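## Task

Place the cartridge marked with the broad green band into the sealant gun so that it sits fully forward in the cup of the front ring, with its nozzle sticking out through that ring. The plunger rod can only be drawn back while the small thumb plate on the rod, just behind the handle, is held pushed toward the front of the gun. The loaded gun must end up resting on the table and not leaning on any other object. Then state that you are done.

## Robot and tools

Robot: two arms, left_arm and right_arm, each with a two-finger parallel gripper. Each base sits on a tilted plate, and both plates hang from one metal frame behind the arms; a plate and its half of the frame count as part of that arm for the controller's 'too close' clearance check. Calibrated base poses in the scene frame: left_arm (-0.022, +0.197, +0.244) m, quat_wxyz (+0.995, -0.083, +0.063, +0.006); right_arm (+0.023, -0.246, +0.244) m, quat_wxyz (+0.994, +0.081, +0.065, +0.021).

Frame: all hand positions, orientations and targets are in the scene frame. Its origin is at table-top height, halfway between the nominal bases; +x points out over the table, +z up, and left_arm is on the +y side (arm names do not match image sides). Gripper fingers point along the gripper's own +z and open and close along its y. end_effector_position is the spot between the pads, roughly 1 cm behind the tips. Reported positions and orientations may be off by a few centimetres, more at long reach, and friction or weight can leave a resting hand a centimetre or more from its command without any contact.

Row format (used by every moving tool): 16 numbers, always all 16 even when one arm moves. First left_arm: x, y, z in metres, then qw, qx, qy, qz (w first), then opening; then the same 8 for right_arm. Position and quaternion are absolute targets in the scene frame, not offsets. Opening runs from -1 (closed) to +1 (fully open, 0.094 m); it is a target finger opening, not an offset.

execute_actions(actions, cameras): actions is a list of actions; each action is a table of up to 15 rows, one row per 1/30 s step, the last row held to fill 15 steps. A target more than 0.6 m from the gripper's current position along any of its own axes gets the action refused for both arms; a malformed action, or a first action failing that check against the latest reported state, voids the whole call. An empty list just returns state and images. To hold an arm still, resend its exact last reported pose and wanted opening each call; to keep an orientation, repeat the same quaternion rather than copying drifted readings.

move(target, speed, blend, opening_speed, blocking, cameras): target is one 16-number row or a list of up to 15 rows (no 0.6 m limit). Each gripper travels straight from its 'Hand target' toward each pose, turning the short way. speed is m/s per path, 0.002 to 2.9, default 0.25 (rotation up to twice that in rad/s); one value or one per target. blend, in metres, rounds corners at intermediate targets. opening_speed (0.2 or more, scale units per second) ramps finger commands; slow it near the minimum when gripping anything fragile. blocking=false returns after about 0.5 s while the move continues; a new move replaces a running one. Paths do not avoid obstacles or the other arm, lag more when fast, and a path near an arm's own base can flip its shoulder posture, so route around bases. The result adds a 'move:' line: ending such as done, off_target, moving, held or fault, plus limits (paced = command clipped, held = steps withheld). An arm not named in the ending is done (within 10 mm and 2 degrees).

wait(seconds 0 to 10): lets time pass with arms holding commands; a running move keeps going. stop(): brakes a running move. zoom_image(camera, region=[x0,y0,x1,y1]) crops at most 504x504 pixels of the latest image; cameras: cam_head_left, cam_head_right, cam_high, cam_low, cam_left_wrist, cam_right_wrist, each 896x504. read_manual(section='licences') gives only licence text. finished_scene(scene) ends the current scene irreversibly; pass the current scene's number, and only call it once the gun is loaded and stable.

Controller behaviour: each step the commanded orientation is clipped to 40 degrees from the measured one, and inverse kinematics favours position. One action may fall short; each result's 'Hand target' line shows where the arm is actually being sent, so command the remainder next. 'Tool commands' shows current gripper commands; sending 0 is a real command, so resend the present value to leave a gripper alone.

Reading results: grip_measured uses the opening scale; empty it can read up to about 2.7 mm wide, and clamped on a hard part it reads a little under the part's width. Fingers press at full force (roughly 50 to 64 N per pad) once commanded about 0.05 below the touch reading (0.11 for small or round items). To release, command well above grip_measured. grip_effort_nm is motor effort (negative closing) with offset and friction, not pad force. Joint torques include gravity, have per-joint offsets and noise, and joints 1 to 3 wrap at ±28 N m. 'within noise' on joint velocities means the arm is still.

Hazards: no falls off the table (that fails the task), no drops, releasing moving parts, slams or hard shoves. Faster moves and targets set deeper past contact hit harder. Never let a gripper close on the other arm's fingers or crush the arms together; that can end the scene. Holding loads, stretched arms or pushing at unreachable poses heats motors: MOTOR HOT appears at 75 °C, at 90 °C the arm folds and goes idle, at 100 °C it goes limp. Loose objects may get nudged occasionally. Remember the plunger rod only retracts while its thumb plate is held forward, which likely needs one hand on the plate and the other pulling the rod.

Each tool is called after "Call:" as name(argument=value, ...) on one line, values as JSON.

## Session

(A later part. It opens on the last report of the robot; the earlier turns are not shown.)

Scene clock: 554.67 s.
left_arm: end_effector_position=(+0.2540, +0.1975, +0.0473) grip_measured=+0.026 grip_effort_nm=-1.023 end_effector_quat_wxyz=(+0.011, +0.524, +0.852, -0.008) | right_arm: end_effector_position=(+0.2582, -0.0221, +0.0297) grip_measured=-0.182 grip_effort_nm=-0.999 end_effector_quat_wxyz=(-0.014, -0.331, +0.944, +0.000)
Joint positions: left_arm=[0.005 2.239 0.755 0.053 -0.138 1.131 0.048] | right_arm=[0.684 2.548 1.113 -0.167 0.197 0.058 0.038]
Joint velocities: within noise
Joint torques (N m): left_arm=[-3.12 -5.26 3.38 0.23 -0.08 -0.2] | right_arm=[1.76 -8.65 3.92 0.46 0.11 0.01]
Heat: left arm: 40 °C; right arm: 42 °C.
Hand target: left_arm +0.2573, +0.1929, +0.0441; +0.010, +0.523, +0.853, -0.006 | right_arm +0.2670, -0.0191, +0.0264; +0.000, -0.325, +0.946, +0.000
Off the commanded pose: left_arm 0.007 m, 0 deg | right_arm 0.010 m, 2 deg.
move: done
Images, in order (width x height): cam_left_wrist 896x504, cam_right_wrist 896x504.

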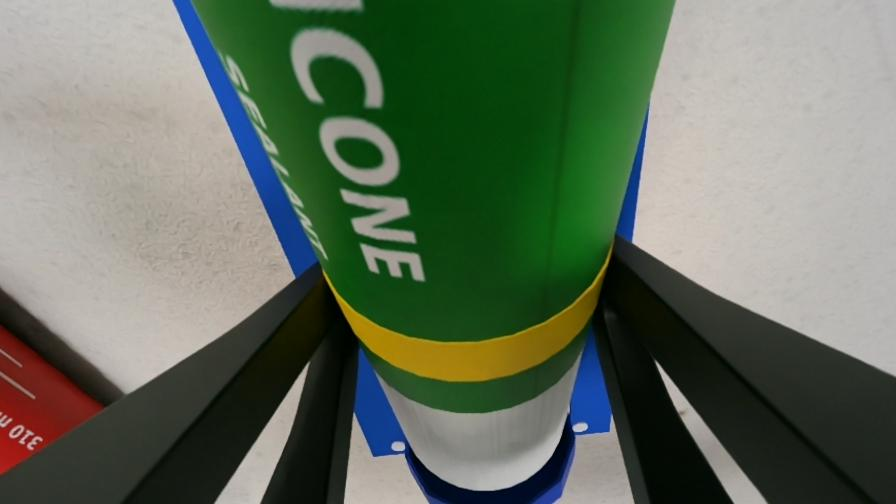

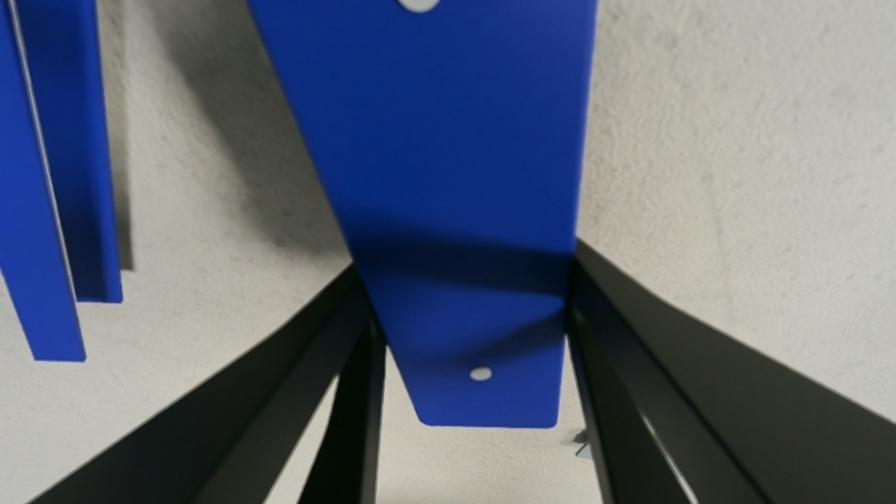

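Call:
move(target=[[0.2575,0.193,0.056,0.0446,0.5218,0.8514,-0.0273,-0.06,0.267,-0.019,0.026,0,-0.3256,0.9455,0,-0.3],[0.249,0.210,0.056,0.0446,0.5218,0.8514,-0.0273,-0.06,0.267,-0.019,0.026,0,-0.3256,0.9455,0,-0.3]], speed=0.05, cameras=["cam_head_right","cam_left_wrist","cam_low","cam_high"])

Call:
zoom_image(camera="cam_head_right", region=[370, 170, 530, 270])

Call:
zoom_image(camera="cam_low", region=[490, 215, 620, 305])

Call:
zoom_image(camera="cam_high", region=[430, 310, 590, 480])

Scene clock: 560.27 s.
left_arm: end_effector_position=(+0.2393, +0.2106, +0.0445) grip_measured=+0.026 grip_effort_nm=-1.028 end_effector_quat_wxyz=(+0.023, +0.521, +0.853, -0.029) | right_arm: end_effector_position=(+0.2586, -0.0224, +0.0297) grip_measured=-0.182 grip_effort_nm=-1.004 end_effector_quat_wxyz=(-0.013, -0.339, +0.941, -0.001)
Joint positions: left_arm=[0.089 2.228 0.699 0.101 -0.079 1.209 0.048] | right_arm=[0.684 2.548 1.113 -0.167 0.2 0.041 0.038]
Joint velocities: within noise
Joint torques (N m): left_arm=[-1.03 -10.35 0.23 0.26 0.21 0.13] | right_arm=[1.7 -8.75 3.89 0.47 0.08 0.17]
Heat: left arm: 41 °C; right arm: 42 °C.
Hand target: left_arm +0.2489, +0.2101, +0.0554; +0.044, +0.522, +0.851, -0.027 | right_arm +0.2671, -0.0191, +0.0264; +0.000, -0.326, +0.946, +0.000
Off the commanded pose: left_arm 0.015 m, 2 deg | right_arm 0.010 m, 2 deg.
move: off_target (left_arm)
Images, in order (width x height): cam_head_right 896x504, cam_high 896x504, cam_low 896x504, cam_left_wrist 896x504.

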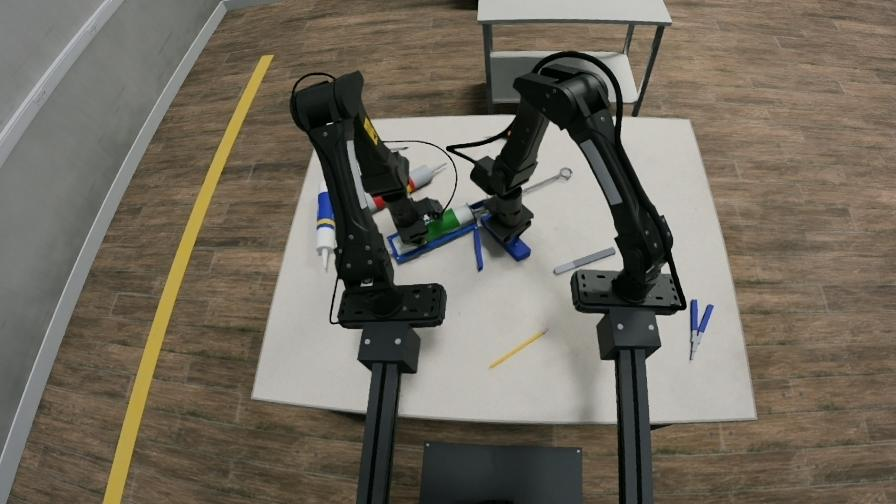

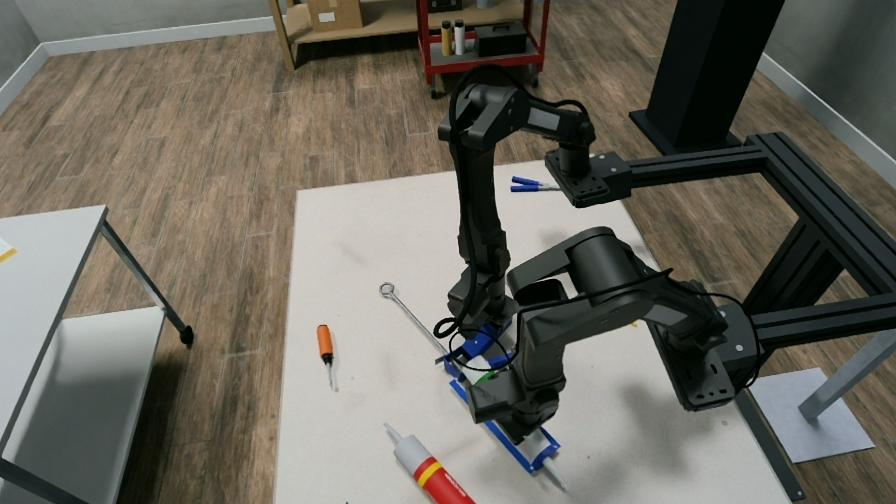

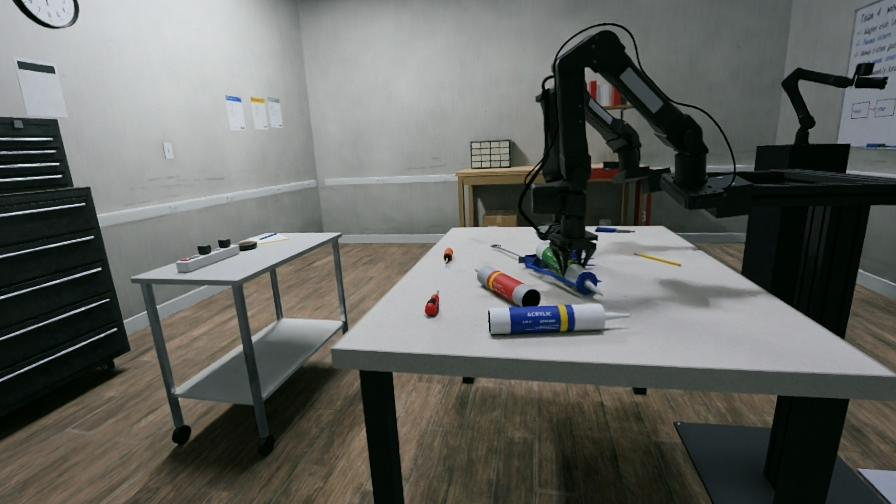

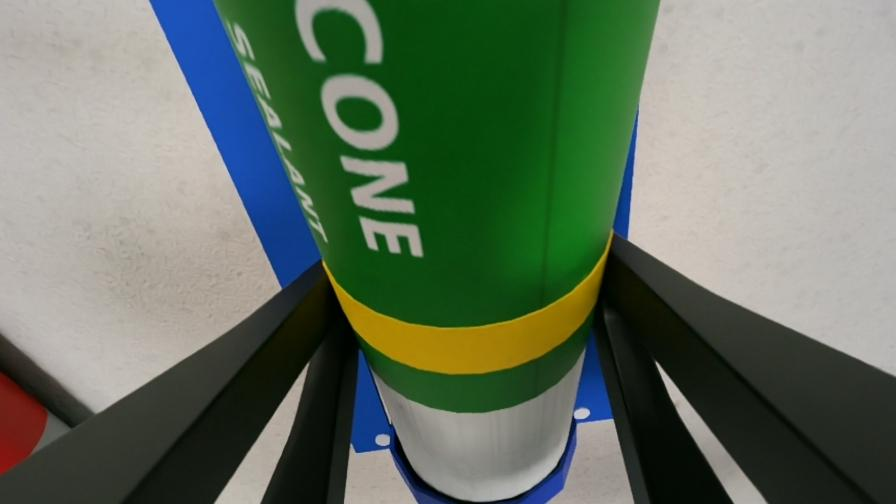

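Scaled by 3.150 from the camera's 896x504 image, which has a finer 1280x720 frame.

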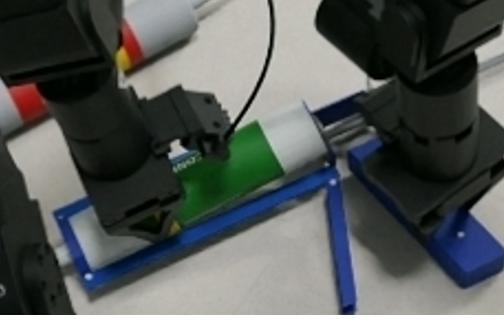

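Scaled by 3.877 from the camera's 896x504 image, which has a finer 1280x720 frame.

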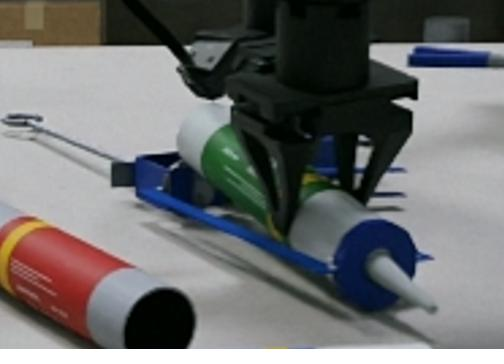

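Scaled by 2.965 from the camera's 896x504 image, which has a finer 1280x720 frame.

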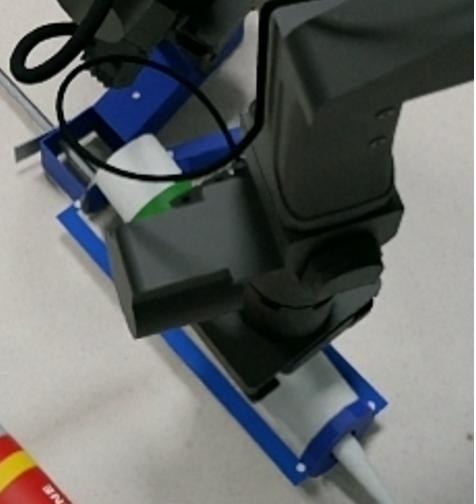

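Call:
move(target=[[0.244,0.2185,0.047,0.01,0.5225,0.8526,-0.006,-0.06,0.267,-0.019,0.026,0,-0.3256,0.9455,0,-0.3]], speed=0.05, cameras=["cam_head_right","cam_left_wrist","cam_low","cam_high"])

Call:
zoom_image(camera="cam_head_right", region=[370, 170, 530, 270])

Call:
zoom_image(camera="cam_low", region=[490, 215, 620, 305])

Scene clock: 564.97 s.
left_arm: end_effector_position=(+0.2409, +0.2139, +0.0445) grip_measured=+0.026 grip_effort_nm=-1.023 end_effector_quat_wxyz=(+0.018, +0.522, +0.852, -0.019) | right_arm: end_effector_position=(+0.2581, -0.0212, +0.0297) grip_measured=-0.182 grip_effort_nm=-1.004 end_effector_quat_wxyz=(-0.014, -0.339, +0.941, +0.003)
Joint positions: left_arm=[0.087 2.228 0.703 0.101 -0.1 1.209 0.048] | right_arm=[0.684 2.548 1.113 -0.165 0.193 0.041 0.038]
Joint velocities: within noise
Joint torques (N m): left_arm=[-1.94 -7.27 2.03 0.14 -0.24 -0.03] | right_arm=[1.7 -8.76 3.9 0.45 0.14 0.16]
Heat: left arm: 42 °C; right arm: 42 °C.
Hand target: left_arm +0.2441, +0.2184, +0.0470; +0.010, +0.522, +0.853, -0.006 | right_arm +0.2670, -0.0191, +0.0264; +0.000, -0.326, +0.946, +0.000
Off the commanded pose: left_arm 0.006 m, 2 deg | right_arm 0.010 m, 2 deg.
move: done
Images, in order (width x height): cam_head_right 896x504, cam_high 896x504, cam_low 896x504, cam_left_wrist 896x504.

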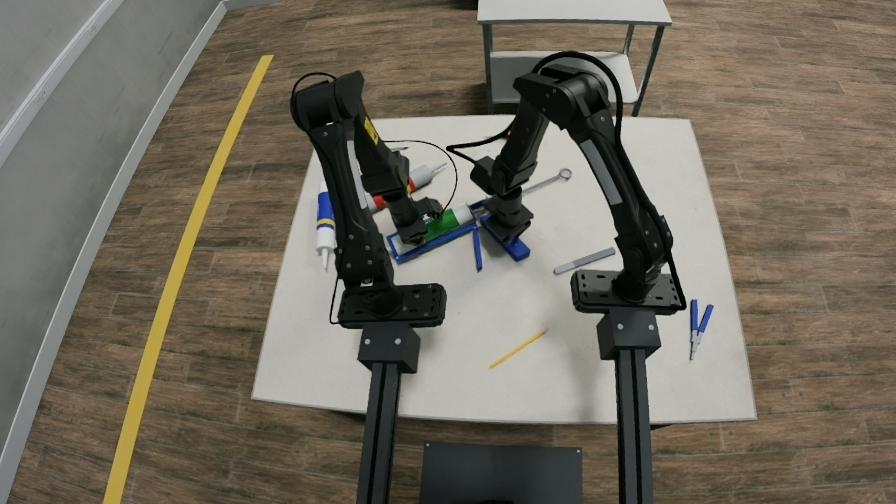

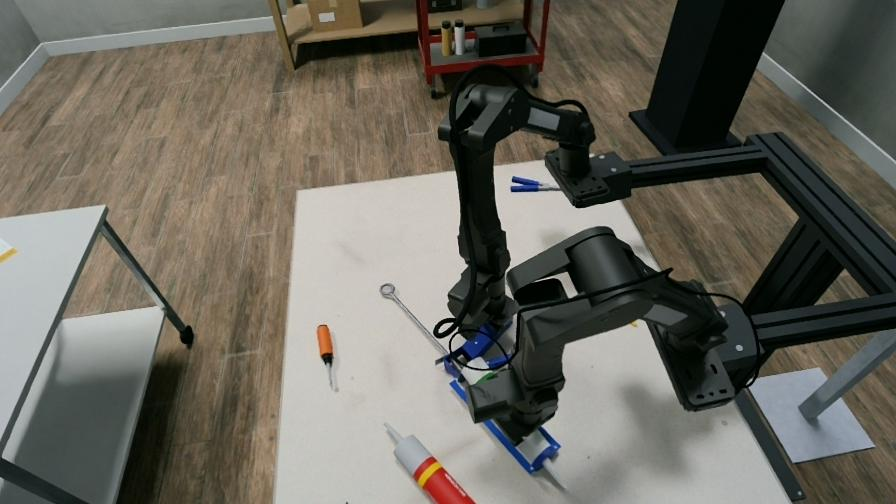

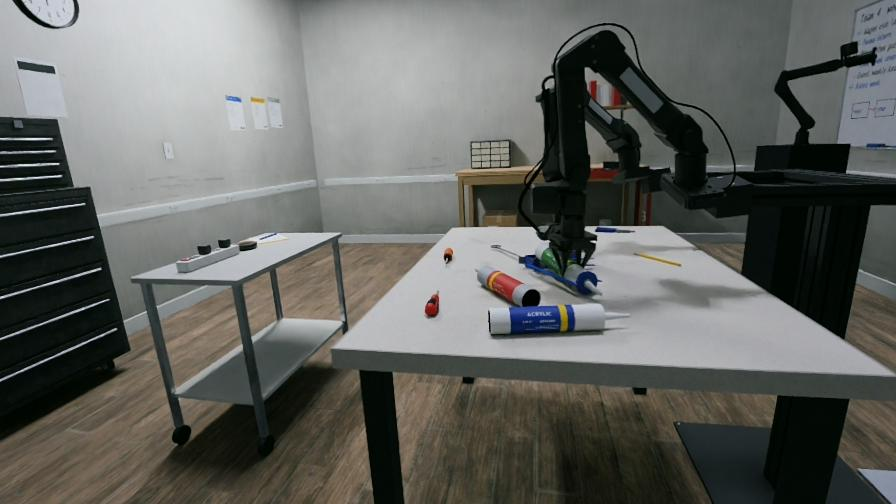

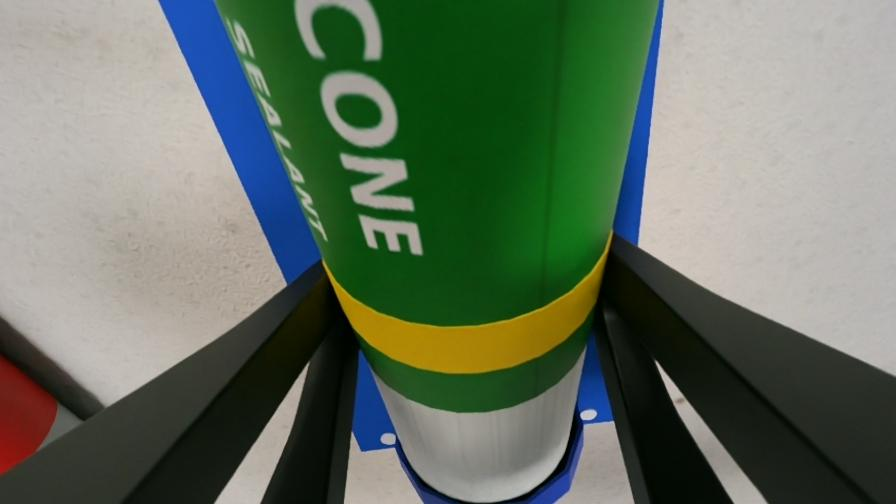

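Scaled by 3.150 from the camera's 896x504 image, which has a finer 1280x720 frame.

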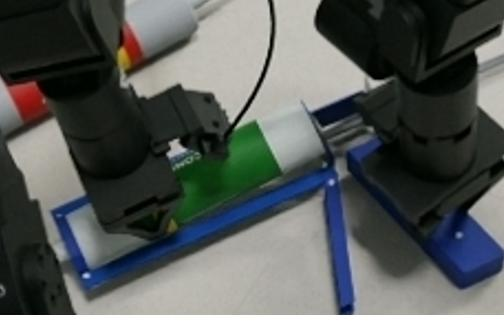

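Scaled by 3.877 from the camera's 896x504 image, which has a finer 1280x720 frame.

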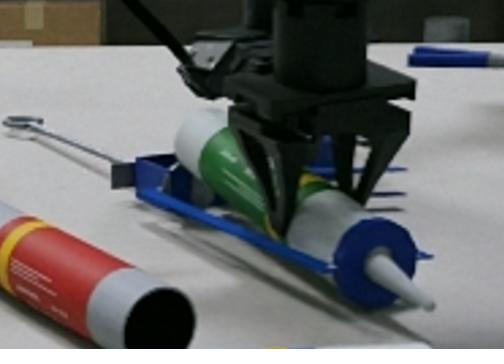

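Call:
move(target=[[0.244,0.2185,0.047,0.01,0.5225,0.8526,-0.006,0.35,0.267,-0.019,0.026,0,-0.3256,0.9455,0,-0.3]], opening_speed=0.4, cameras=["cam_left_wrist"])

Call:
move(target=[[0.246,0.2185,0.12,0.01,0.5225,0.8526,-0.006,0.35,0.267,-0.019,0.026,0,-0.3256,0.9455,0,-0.3]], speed=0.1, cameras=["cam_left_wrist","cam_low"])

Scene clock: 568.87 s.
left_arm: end_effector_position=(+0.2404, +0.2191, +0.0443) grip_measured=+0.347 grip_effort_nm=0.149 end_effector_quat_wxyz=(+0.009, +0.522, +0.853, -0.008) | right_arm: end_effector_position=(+0.2585, -0.0213, +0.0296) grip_measured=-0.182 grip_effort_nm=-1.009 end_effector_quat_wxyz=(-0.013, -0.338, +0.941, +0.002)
Joint positions: left_arm=[0.087 2.228 0.704 0.099 -0.13 1.209 0.063] | right_arm=[0.684 2.548 1.113 -0.164 0.194 0.041 0.038]
Joint velocities: within noise
Joint torques (N m): left_arm=[-1.87 -7.24 1.95 0.15 -0.03 -0.04] | right_arm=[1.77 -8.7 3.77 0.42 0.11 0.19]
Heat: left arm: 42 °C; right arm: 42 °C.
Hand target: left_arm +0.2440, +0.2185, +0.0470; +0.010, +0.522, +0.853, -0.006 | right_arm +0.2668, -0.0191, +0.0263; +0.000, -0.326, +0.946, +0.000
Off the commanded pose: left_arm 0.005 m, 0 deg | right_arm 0.010 m, 2 deg.
move: done
Images, in order (width x height): cam_left_wrist 896x504.

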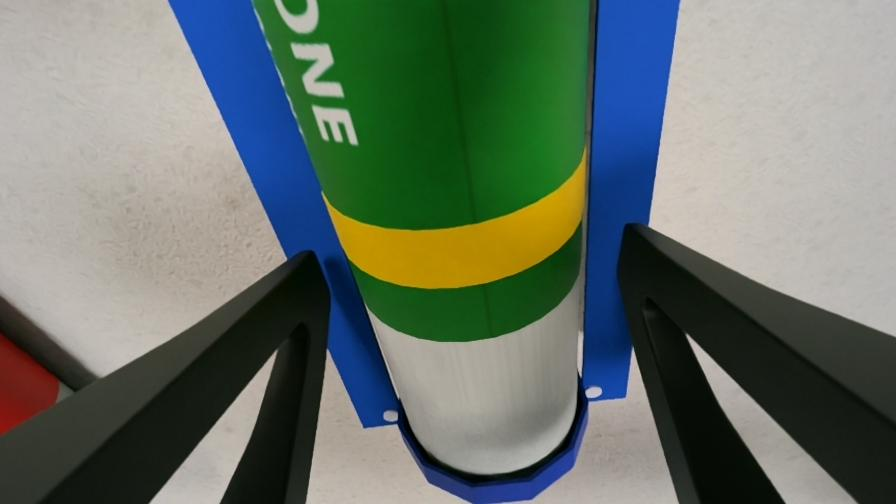

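Scene clock: 570.40 s.
left_arm: end_effector_position=(+0.2437, +0.2208, +0.1112) grip_measured=+0.347 grip_effort_nm=0.149 end_effector_quat_wxyz=(+0.005, +0.522, +0.853, -0.010) | right_arm: end_effector_position=(+0.2585, -0.0213, +0.0296) grip_measured=-0.182 grip_effort_nm=-1.004 end_effector_quat_wxyz=(-0.013, -0.338, +0.941, +0.002)
Joint positions: left_arm=[0.052 1.936 0.69 -0.192 -0.136 1.172 0.063] | right_arm=[0.684 2.548 1.113 -0.164 0.194 0.041 0.038]
Joint velocities: within noise
Joint torques (N m): left_arm=[-2.48 -8.73 2.71 0.06 0 -0.1] | right_arm=[1.73 -8.73 3.82 0.44 0.14 0.16]
Heat: left arm: 43 °C; right arm: 42 °C.
Hand target: left_arm +0.2460, +0.2185, +0.1195; +0.010, +0.523, +0.853, -0.006 | right_arm +0.2668, -0.0191, +0.0263; +0.000, -0.326, +0.946, +0.000
Off the commanded pose: left_arm 0.009 m, 1 deg | right_arm 0.010 m, 2 deg.
move: done
Images, in order (width x height): cam_low 896x504, cam_left_wrist 896x504.

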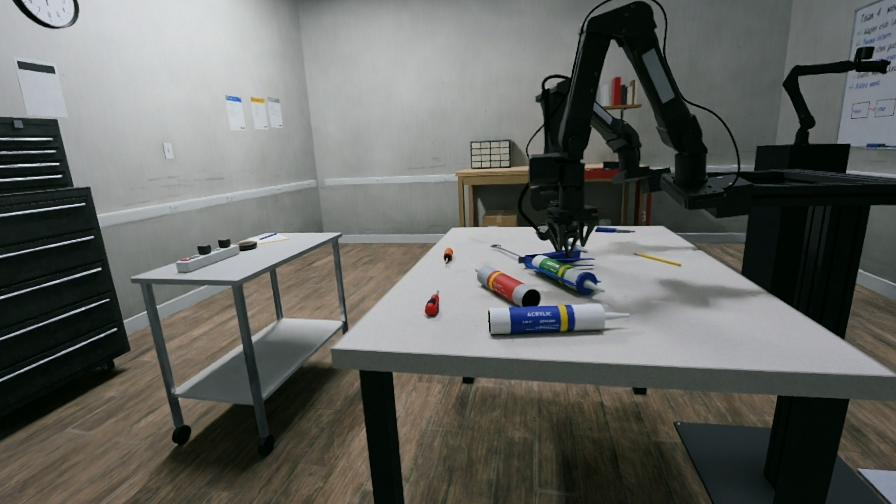

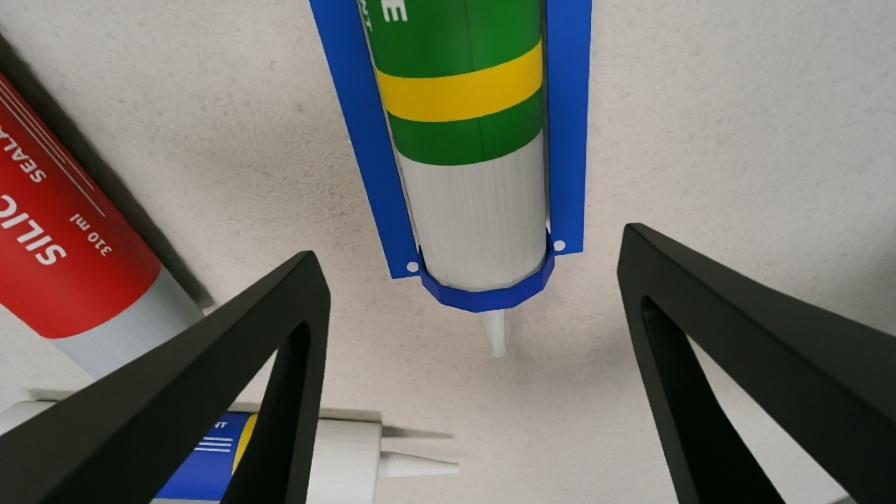

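Call:
zoom_image(camera="cam_left_wrist", region=[340, 180, 620, 370])

Call:
zoom_image(camera="cam_low", region=[490, 215, 620, 305])

Scaled by 1.800 from the camera's 896x504 image, which has a finer 1280x720 frame.

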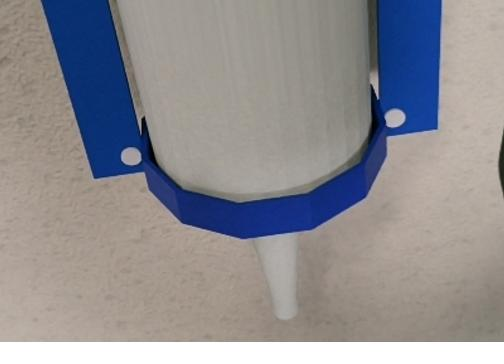

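Scaled by 3.877 from the camera's 896x504 image, which has a finer 1280x720 frame.

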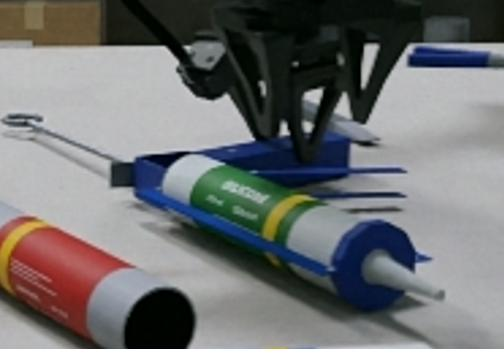

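Call:
move(target=[[0.198,0.298,0.12,0,0.5225,0.8526,0,0.1,0.267,-0.019,0.026,0,-0.3256,0.9455,0,-0.3],[0.198,0.298,0.065,0,0.5225,0.8526,0,0.1,0.267,-0.019,0.026,0,-0.3256,0.9455,0,-0.3]], speed=0.12, cameras=["cam_left_wrist","cam_low"])

Scene clock: 579.83 s.
left_arm: end_effector_position=(+0.1949, +0.2973, +0.0692) grip_measured=+0.103 grip_effort_nm=-0.144 end_effector_quat_wxyz=(-0.006, +0.521, +0.854, +0.001) | right_arm: end_effector_position=(+0.2585, -0.0213, +0.0296) grip_measured=-0.182 grip_effort_nm=-1.004 end_effector_quat_wxyz=(-0.013, -0.338, +0.941, +0.002)
Joint positions: left_arm=[0.399 2.038 0.568 0.076 -0.114 1.515 0.052] | right_arm=[0.684 2.548 1.113 -0.164 0.194 0.041 0.038]
Joint velocities: within noise
Joint torques (N m): left_arm=[-0.21 -4.25 2.37 0.38 0.11 0.15] | right_arm=[1.72 -8.76 3.82 0.44 0.15 0.17]
Heat: left arm: 43 °C; right arm: 42 °C.
Hand target: left_arm +0.1979, +0.2980, +0.0652; +0.000, +0.522, +0.853, +0.000 | right_arm +0.2668, -0.0191, +0.0263; +0.000, -0.326, +0.946, +0.000
Off the commanded pose: left_arm 0.005 m, 1 deg | right_arm 0.010 m, 2 deg.
move: done
Images, in order (width x height): cam_low 896x504, cam_left_wrist 896x504.

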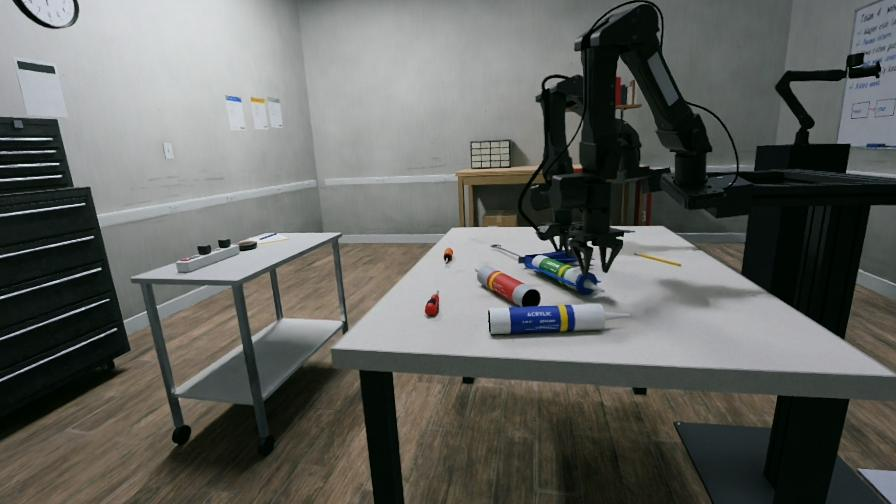

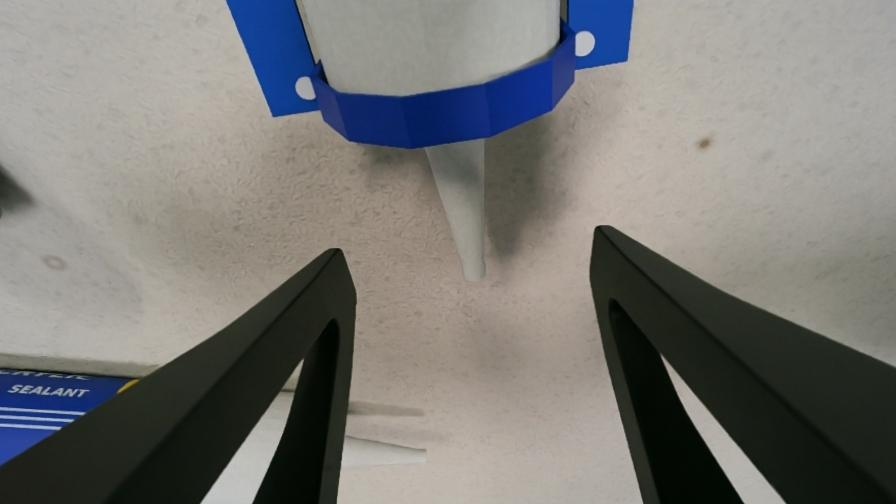

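Call:
move(target=[[0.1907,0.3123,0.06,0,0.5225,0.8526,0,0.1,0.267,-0.019,0.026,0,-0.3256,0.9455,0,-0.3],[0.1907,0.3123,0.025,0,0.5225,0.8526,0,0.1,0.267,-0.019,0.026,0,-0.3256,0.9455,0,-0.3],[0.1907,0.3123,0.025,0,0.5225,0.8526,0,-0.92,0.267,-0.019,0.026,0,-0.3256,0.9455,0,-0.3]], speed=0.1, cameras=["cam_left_wrist"])

Scene clock: 587.53 s.
left_arm: end_effector_position=(+0.1911, +0.3123, +0.0294) grip_measured=-0.846 grip_effort_nm=-1.028 end_effector_quat_wxyz=(-0.003, +0.521, +0.854, +0.002) | right_arm: end_effector_position=(+0.2589, -0.0211, +0.0297) grip_measured=-0.182 grip_effort_nm=-1.009 end_effector_quat_wxyz=(-0.012, -0.336, +0.942, +0.002)
Joint positions: left_arm=[0.48 2.233 0.619 0.233 -0.095 1.596 0.007] | right_arm=[0.684 2.548 1.113 -0.163 0.195 0.046 0.038]
Joint velocities: within noise
Joint torques (N m): left_arm=[-0.08 -4.67 0.99 0.41 0.08 0.16] | right_arm=[1.72 -8.68 3.85 0.44 0.14 0.12]
Heat: left arm: 41 °C; right arm: 42 °C.
Hand target: left_arm +0.1905, +0.3121, +0.0251; +0.000, +0.523, +0.853, +0.000 | right_arm +0.2669, -0.0191, +0.0263; +0.000, -0.326, +0.945, +0.000
Off the commanded pose: left_arm 0.004 m, 0 deg | right_arm 0.009 m, 2 deg.
move: done
Images, in order (width x height): cam_left_wrist 896x504.

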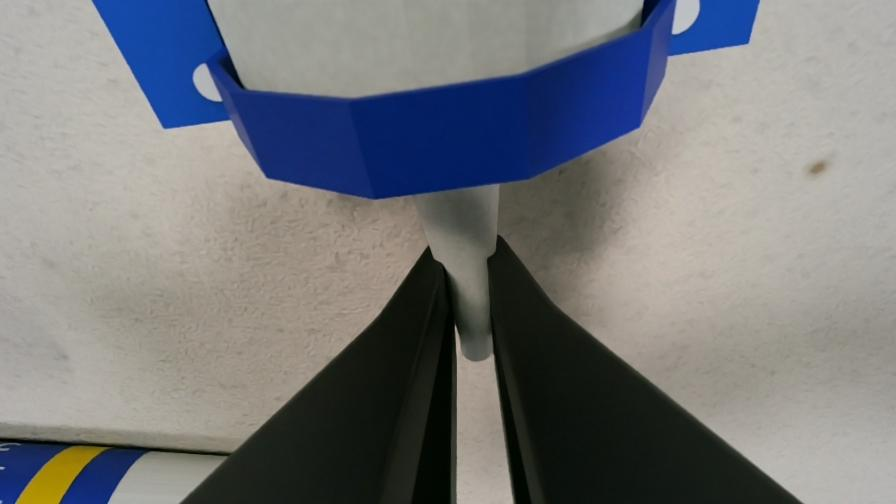

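Call:
move(target=[[0.1895,0.3145,0.036,0,0.5225,0.8526,0,-0.94,0.267,-0.019,0.026,0,-0.3256,0.9455,0,-0.3],[0.1815,0.330,0.038,0,0.5225,0.8526,0,-0.94,0.267,-0.019,0.026,0,-0.3256,0.9455,0,-0.3]], speed=0.04, cameras=["cam_left_wrist","cam_low"])

Call:
zoom_image(camera="cam_low", region=[490, 215, 620, 305])

Scene clock: 591.60 s.
left_arm: end_effector_position=(+0.1851, +0.3144, +0.0294) grip_measured=-0.846 grip_effort_nm=-1.018 end_effector_quat_wxyz=(+0.019, +0.519, +0.854, -0.017) | right_arm: end_effector_position=(+0.2589, -0.0209, +0.0297) grip_measured=-0.182 grip_effort_nm=-1.004 end_effector_quat_wxyz=(-0.012, -0.339, +0.941, +0.003)
Joint positions: left_arm=[0.542 2.229 0.613 0.227 -0.025 1.652 0.007] | right_arm=[0.684 2.548 1.113 -0.163 0.194 0.039 0.038]
Joint velocities: within noise
Joint torques (N m): left_arm=[1.29 -9.68 -0.13 0.02 -0.42 0.36] | right_arm=[1.74 -8.66 3.81 0.43 0.15 0.19]
Heat: left arm: 41 °C; right arm: 42 °C.
Hand target: left_arm +0.1815, +0.3294, +0.0373; +0.000, +0.522, +0.853, +0.000 | right_arm +0.2668, -0.0191, +0.0263; +0.000, -0.326, +0.946, +0.000
Off the commanded pose: left_arm 0.018 m, 3 deg | right_arm 0.009 m, 2 deg.
move: off_target (left_arm)
Images, in order (width x height): cam_low 896x504, cam_left_wrist 896x504.

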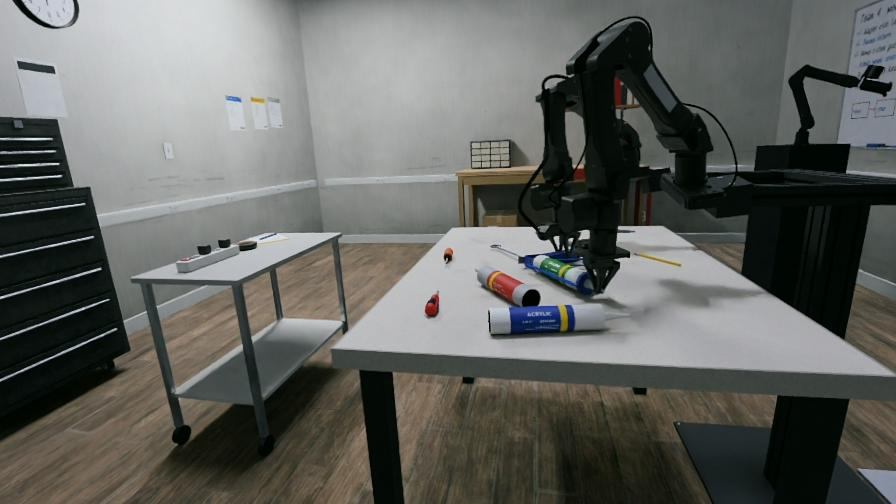

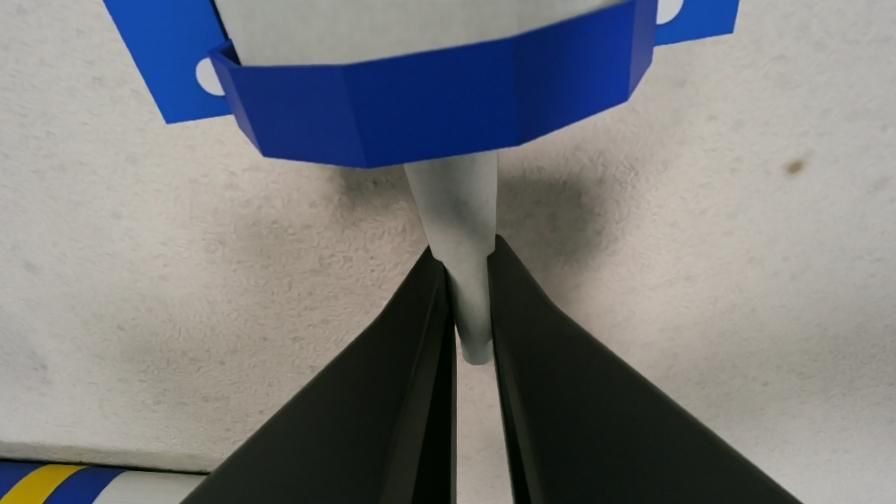

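Scaled by 3.877 from the camera's 896x504 image, which has a finer 1280x720 frame.

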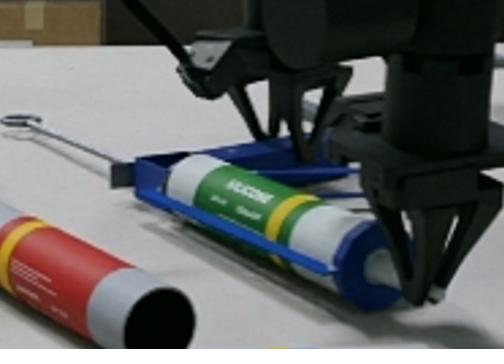

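Call:
move(target=[[0.178,0.338,0.042,0,0.5225,0.8526,0,-0.95,0.267,-0.019,0.026,0,-0.3256,0.9455,0,-0.3]], speed=0.04, cameras=["cam_left_wrist"])

Scene clock: 595.00 s.
left_arm: end_effector_position=(+0.1823, +0.3171, +0.0331) grip_measured=-0.846 grip_effort_nm=-1.033 end_effector_quat_wxyz=(+0.026, +0.519, +0.854, -0.025) | right_arm: end_effector_position=(+0.2578, -0.0187, +0.0297) grip_measured=-0.182 grip_effort_nm=-1.009 end_effector_quat_wxyz=(-0.014, -0.341, +0.940, +0.010)
Joint positions: left_arm=[0.571 2.209 0.613 0.197 -0.001 1.681 0.007] | right_arm=[0.684 2.548 1.113 -0.16 0.18 0.034 0.038]
Joint velocities: within noise
Joint torques (N m): left_arm=[1.68 -9.83 0.01 0.1 -0.53 0.38] | right_arm=[1.76 -8.69 3.79 0.4 0.26 0.25]
Heat: left arm: 42 °C; right arm: 42 °C.
Hand target: left_arm +0.1781, +0.3372, +0.0413; +0.000, +0.522, +0.853, +0.000 | right_arm +0.2668, -0.0191, +0.0263; +0.000, -0.326, +0.946, +0.000
Off the commanded pose: left_arm 0.023 m, 4 deg | right_arm 0.010 m, 3 deg.
move: off_target (left_arm, right_arm)
Images, in order (width x height): cam_left_wrist 896x504.

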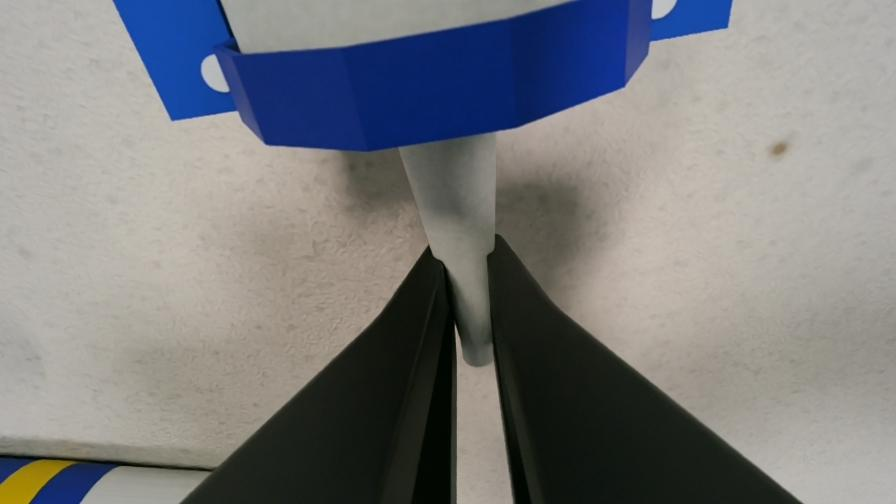

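Call:
move(target=[[0.183,0.318,0.026,0,0.5225,0.8526,0,-0.95,0.267,-0.019,0.026,0,-0.3256,0.9455,0,-0.3],[0.183,0.318,0.026,0,0.5225,0.8526,0,-0.3,0.267,-0.019,0.026,0,-0.3256,0.9455,0,-0.3],[0.183,0.318,0.12,0,0.5225,0.8526,0,-0.3,0.267,-0.019,0.026,0,-0.3256,0.9455,0,-0.3],[0.22,0.26,0.16,0,0.5225,0.8526,0,-0.3,0.267,-0.019,0.026,0,-0.3256,0.9455,0,-0.3]], speed=[0.04,0.1,0.12,0.2], cameras=["cam_left_wrist","cam_low"])

Call:
zoom_image(camera="cam_low", region=[490, 215, 620, 305])

Call:
zoom_image(camera="cam_left_wrist", region=[340, 100, 620, 400])

Scene clock: 602.80 s.
left_arm: end_effector_position=(+0.2110, +0.2587, +0.1510) grip_measured=-0.303 grip_effort_nm=0.149 end_effector_quat_wxyz=(-0.008, +0.525, +0.851, -0.009) | right_arm: end_effector_position=(+0.2584, -0.0194, +0.0297) grip_measured=-0.182 grip_effort_nm=-1.009 end_effector_quat_wxyz=(-0.013, -0.339, +0.941, +0.007)
Joint positions: left_arm=[0.186 1.688 0.611 -0.362 -0.136 1.31 0.033] | right_arm=[0.684 2.548 1.113 -0.16 0.185 0.038 0.038]
Joint velocities: within noise
Joint torques (N m): left_arm=[-1.81 -7.09 5.65 0.04 -0.01 -0.09] | right_arm=[1.8 -8.75 3.95 0.4 0.21 0.19]
Heat: left arm: 42 °C; right arm: 42 °C.
Hand target: left_arm +0.2199, +0.2599, +0.1597; +0.000, +0.523, +0.853, +0.000 | right_arm +0.2669, -0.0191, +0.0263; +0.000, -0.326, +0.945, +0.000
Off the commanded pose: left_arm 0.013 m, 1 deg | right_arm 0.009 m, 2 deg.
move: off_target (left_arm)
Images, in order (width x height): cam_low 896x504, cam_left_wrist 896x504.

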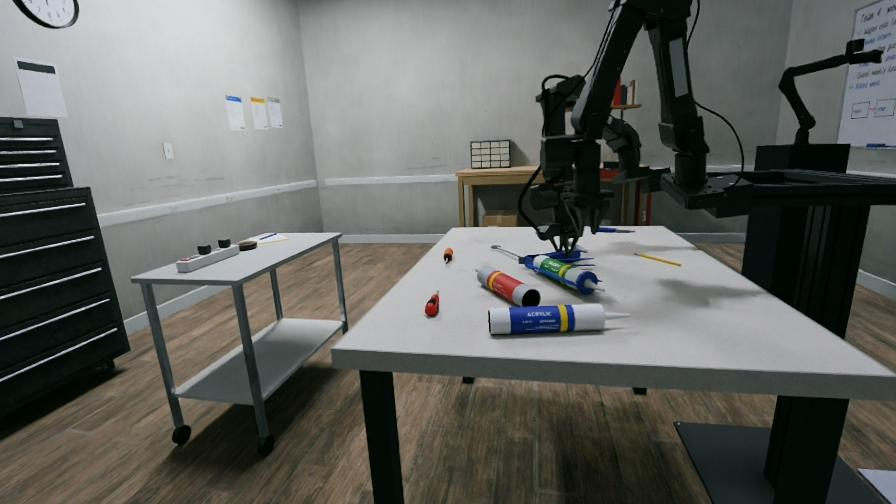

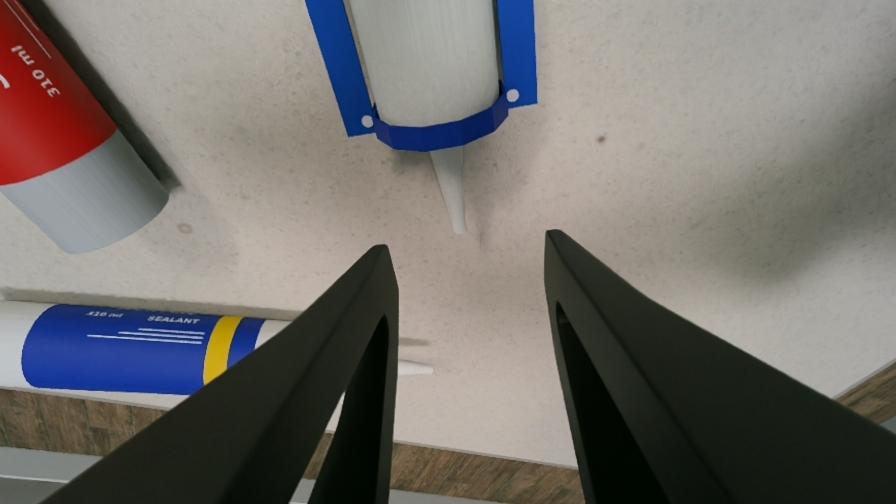

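Scaled by 3.877 from the camera's 896x504 image, which has a finer 1280x720 frame.

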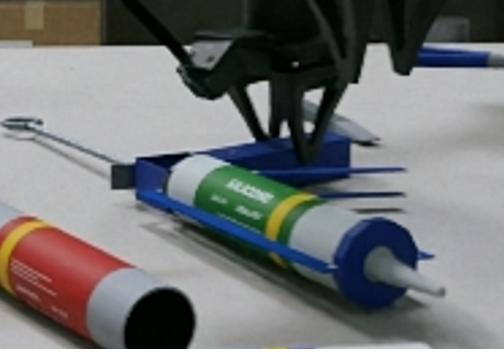

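Scaled by 1.680 from the camera's 896x504 image, which has a finer 1280x720 frame.

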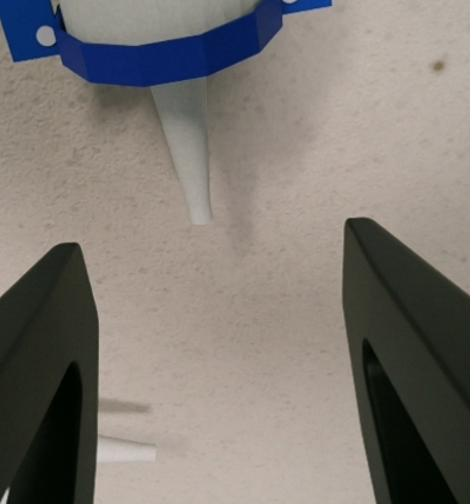

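Call:
move(target=[[0.21,0.27,0.19,0.342,0,0.94,0,0.9,0.267,-0.019,0.026,0,-0.3256,0.9455,0,-0.3]], speed=0.2, cameras=["cam_left_wrist"])

Call:
zoom_image(camera="cam_left_wrist", region=[300, 80, 620, 340])

Scene clock: 609.40 s.
left_arm: end_effector_position=(+0.2064, +0.2685, +0.1853) grip_measured=+0.897 grip_effort_nm=0.139 end_effector_quat_wxyz=(+0.327, +0.004, +0.945, -0.003) | right_arm: end_effector_position=(+0.2584, -0.0194, +0.0297) grip_measured=-0.182 grip_effort_nm=-1.004 end_effector_quat_wxyz=(-0.013, -0.339, +0.941, +0.007)
Joint positions: left_arm=[0.477 1.237 0.006 0.438 0.234 0.46 0.089] | right_arm=[0.684 2.548 1.113 -0.16 0.185 0.038 0.038]
Joint velocities: within noise
Joint torques (N m): left_arm=[-0.13 -2.41 2.97 1.37 0.2 -0.13] | right_arm=[1.73 -8.68 3.79 0.4 0.21 0.21]
Heat: left arm: 41 °C; right arm: 42 °C.
Hand target: left_arm +0.2101, +0.2700, +0.1899; +0.342, +0.000, +0.940, +0.000 | right_arm +0.2669, -0.0191, +0.0263; +0.000, -0.326, +0.945, +0.000
Off the commanded pose: left_arm 0.006 m, 2 deg | right_arm 0.009 m, 2 deg.
move: done
Images, in order (width x height): cam_left_wrist 896x504.

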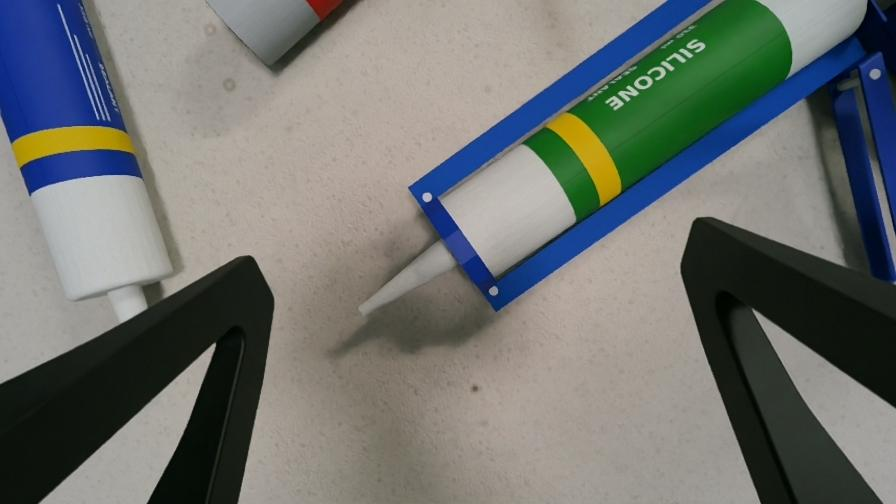

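Scaled by 1.575 from the camera's 896x504 image, which has a finer 1280x720 frame.

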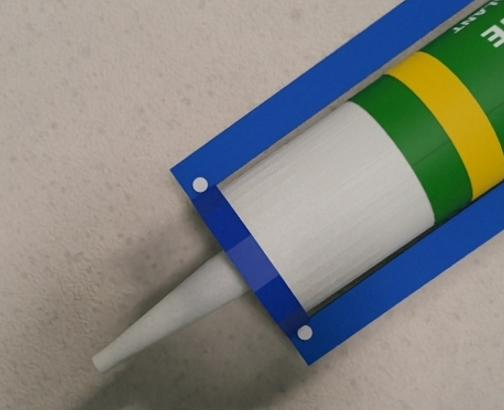

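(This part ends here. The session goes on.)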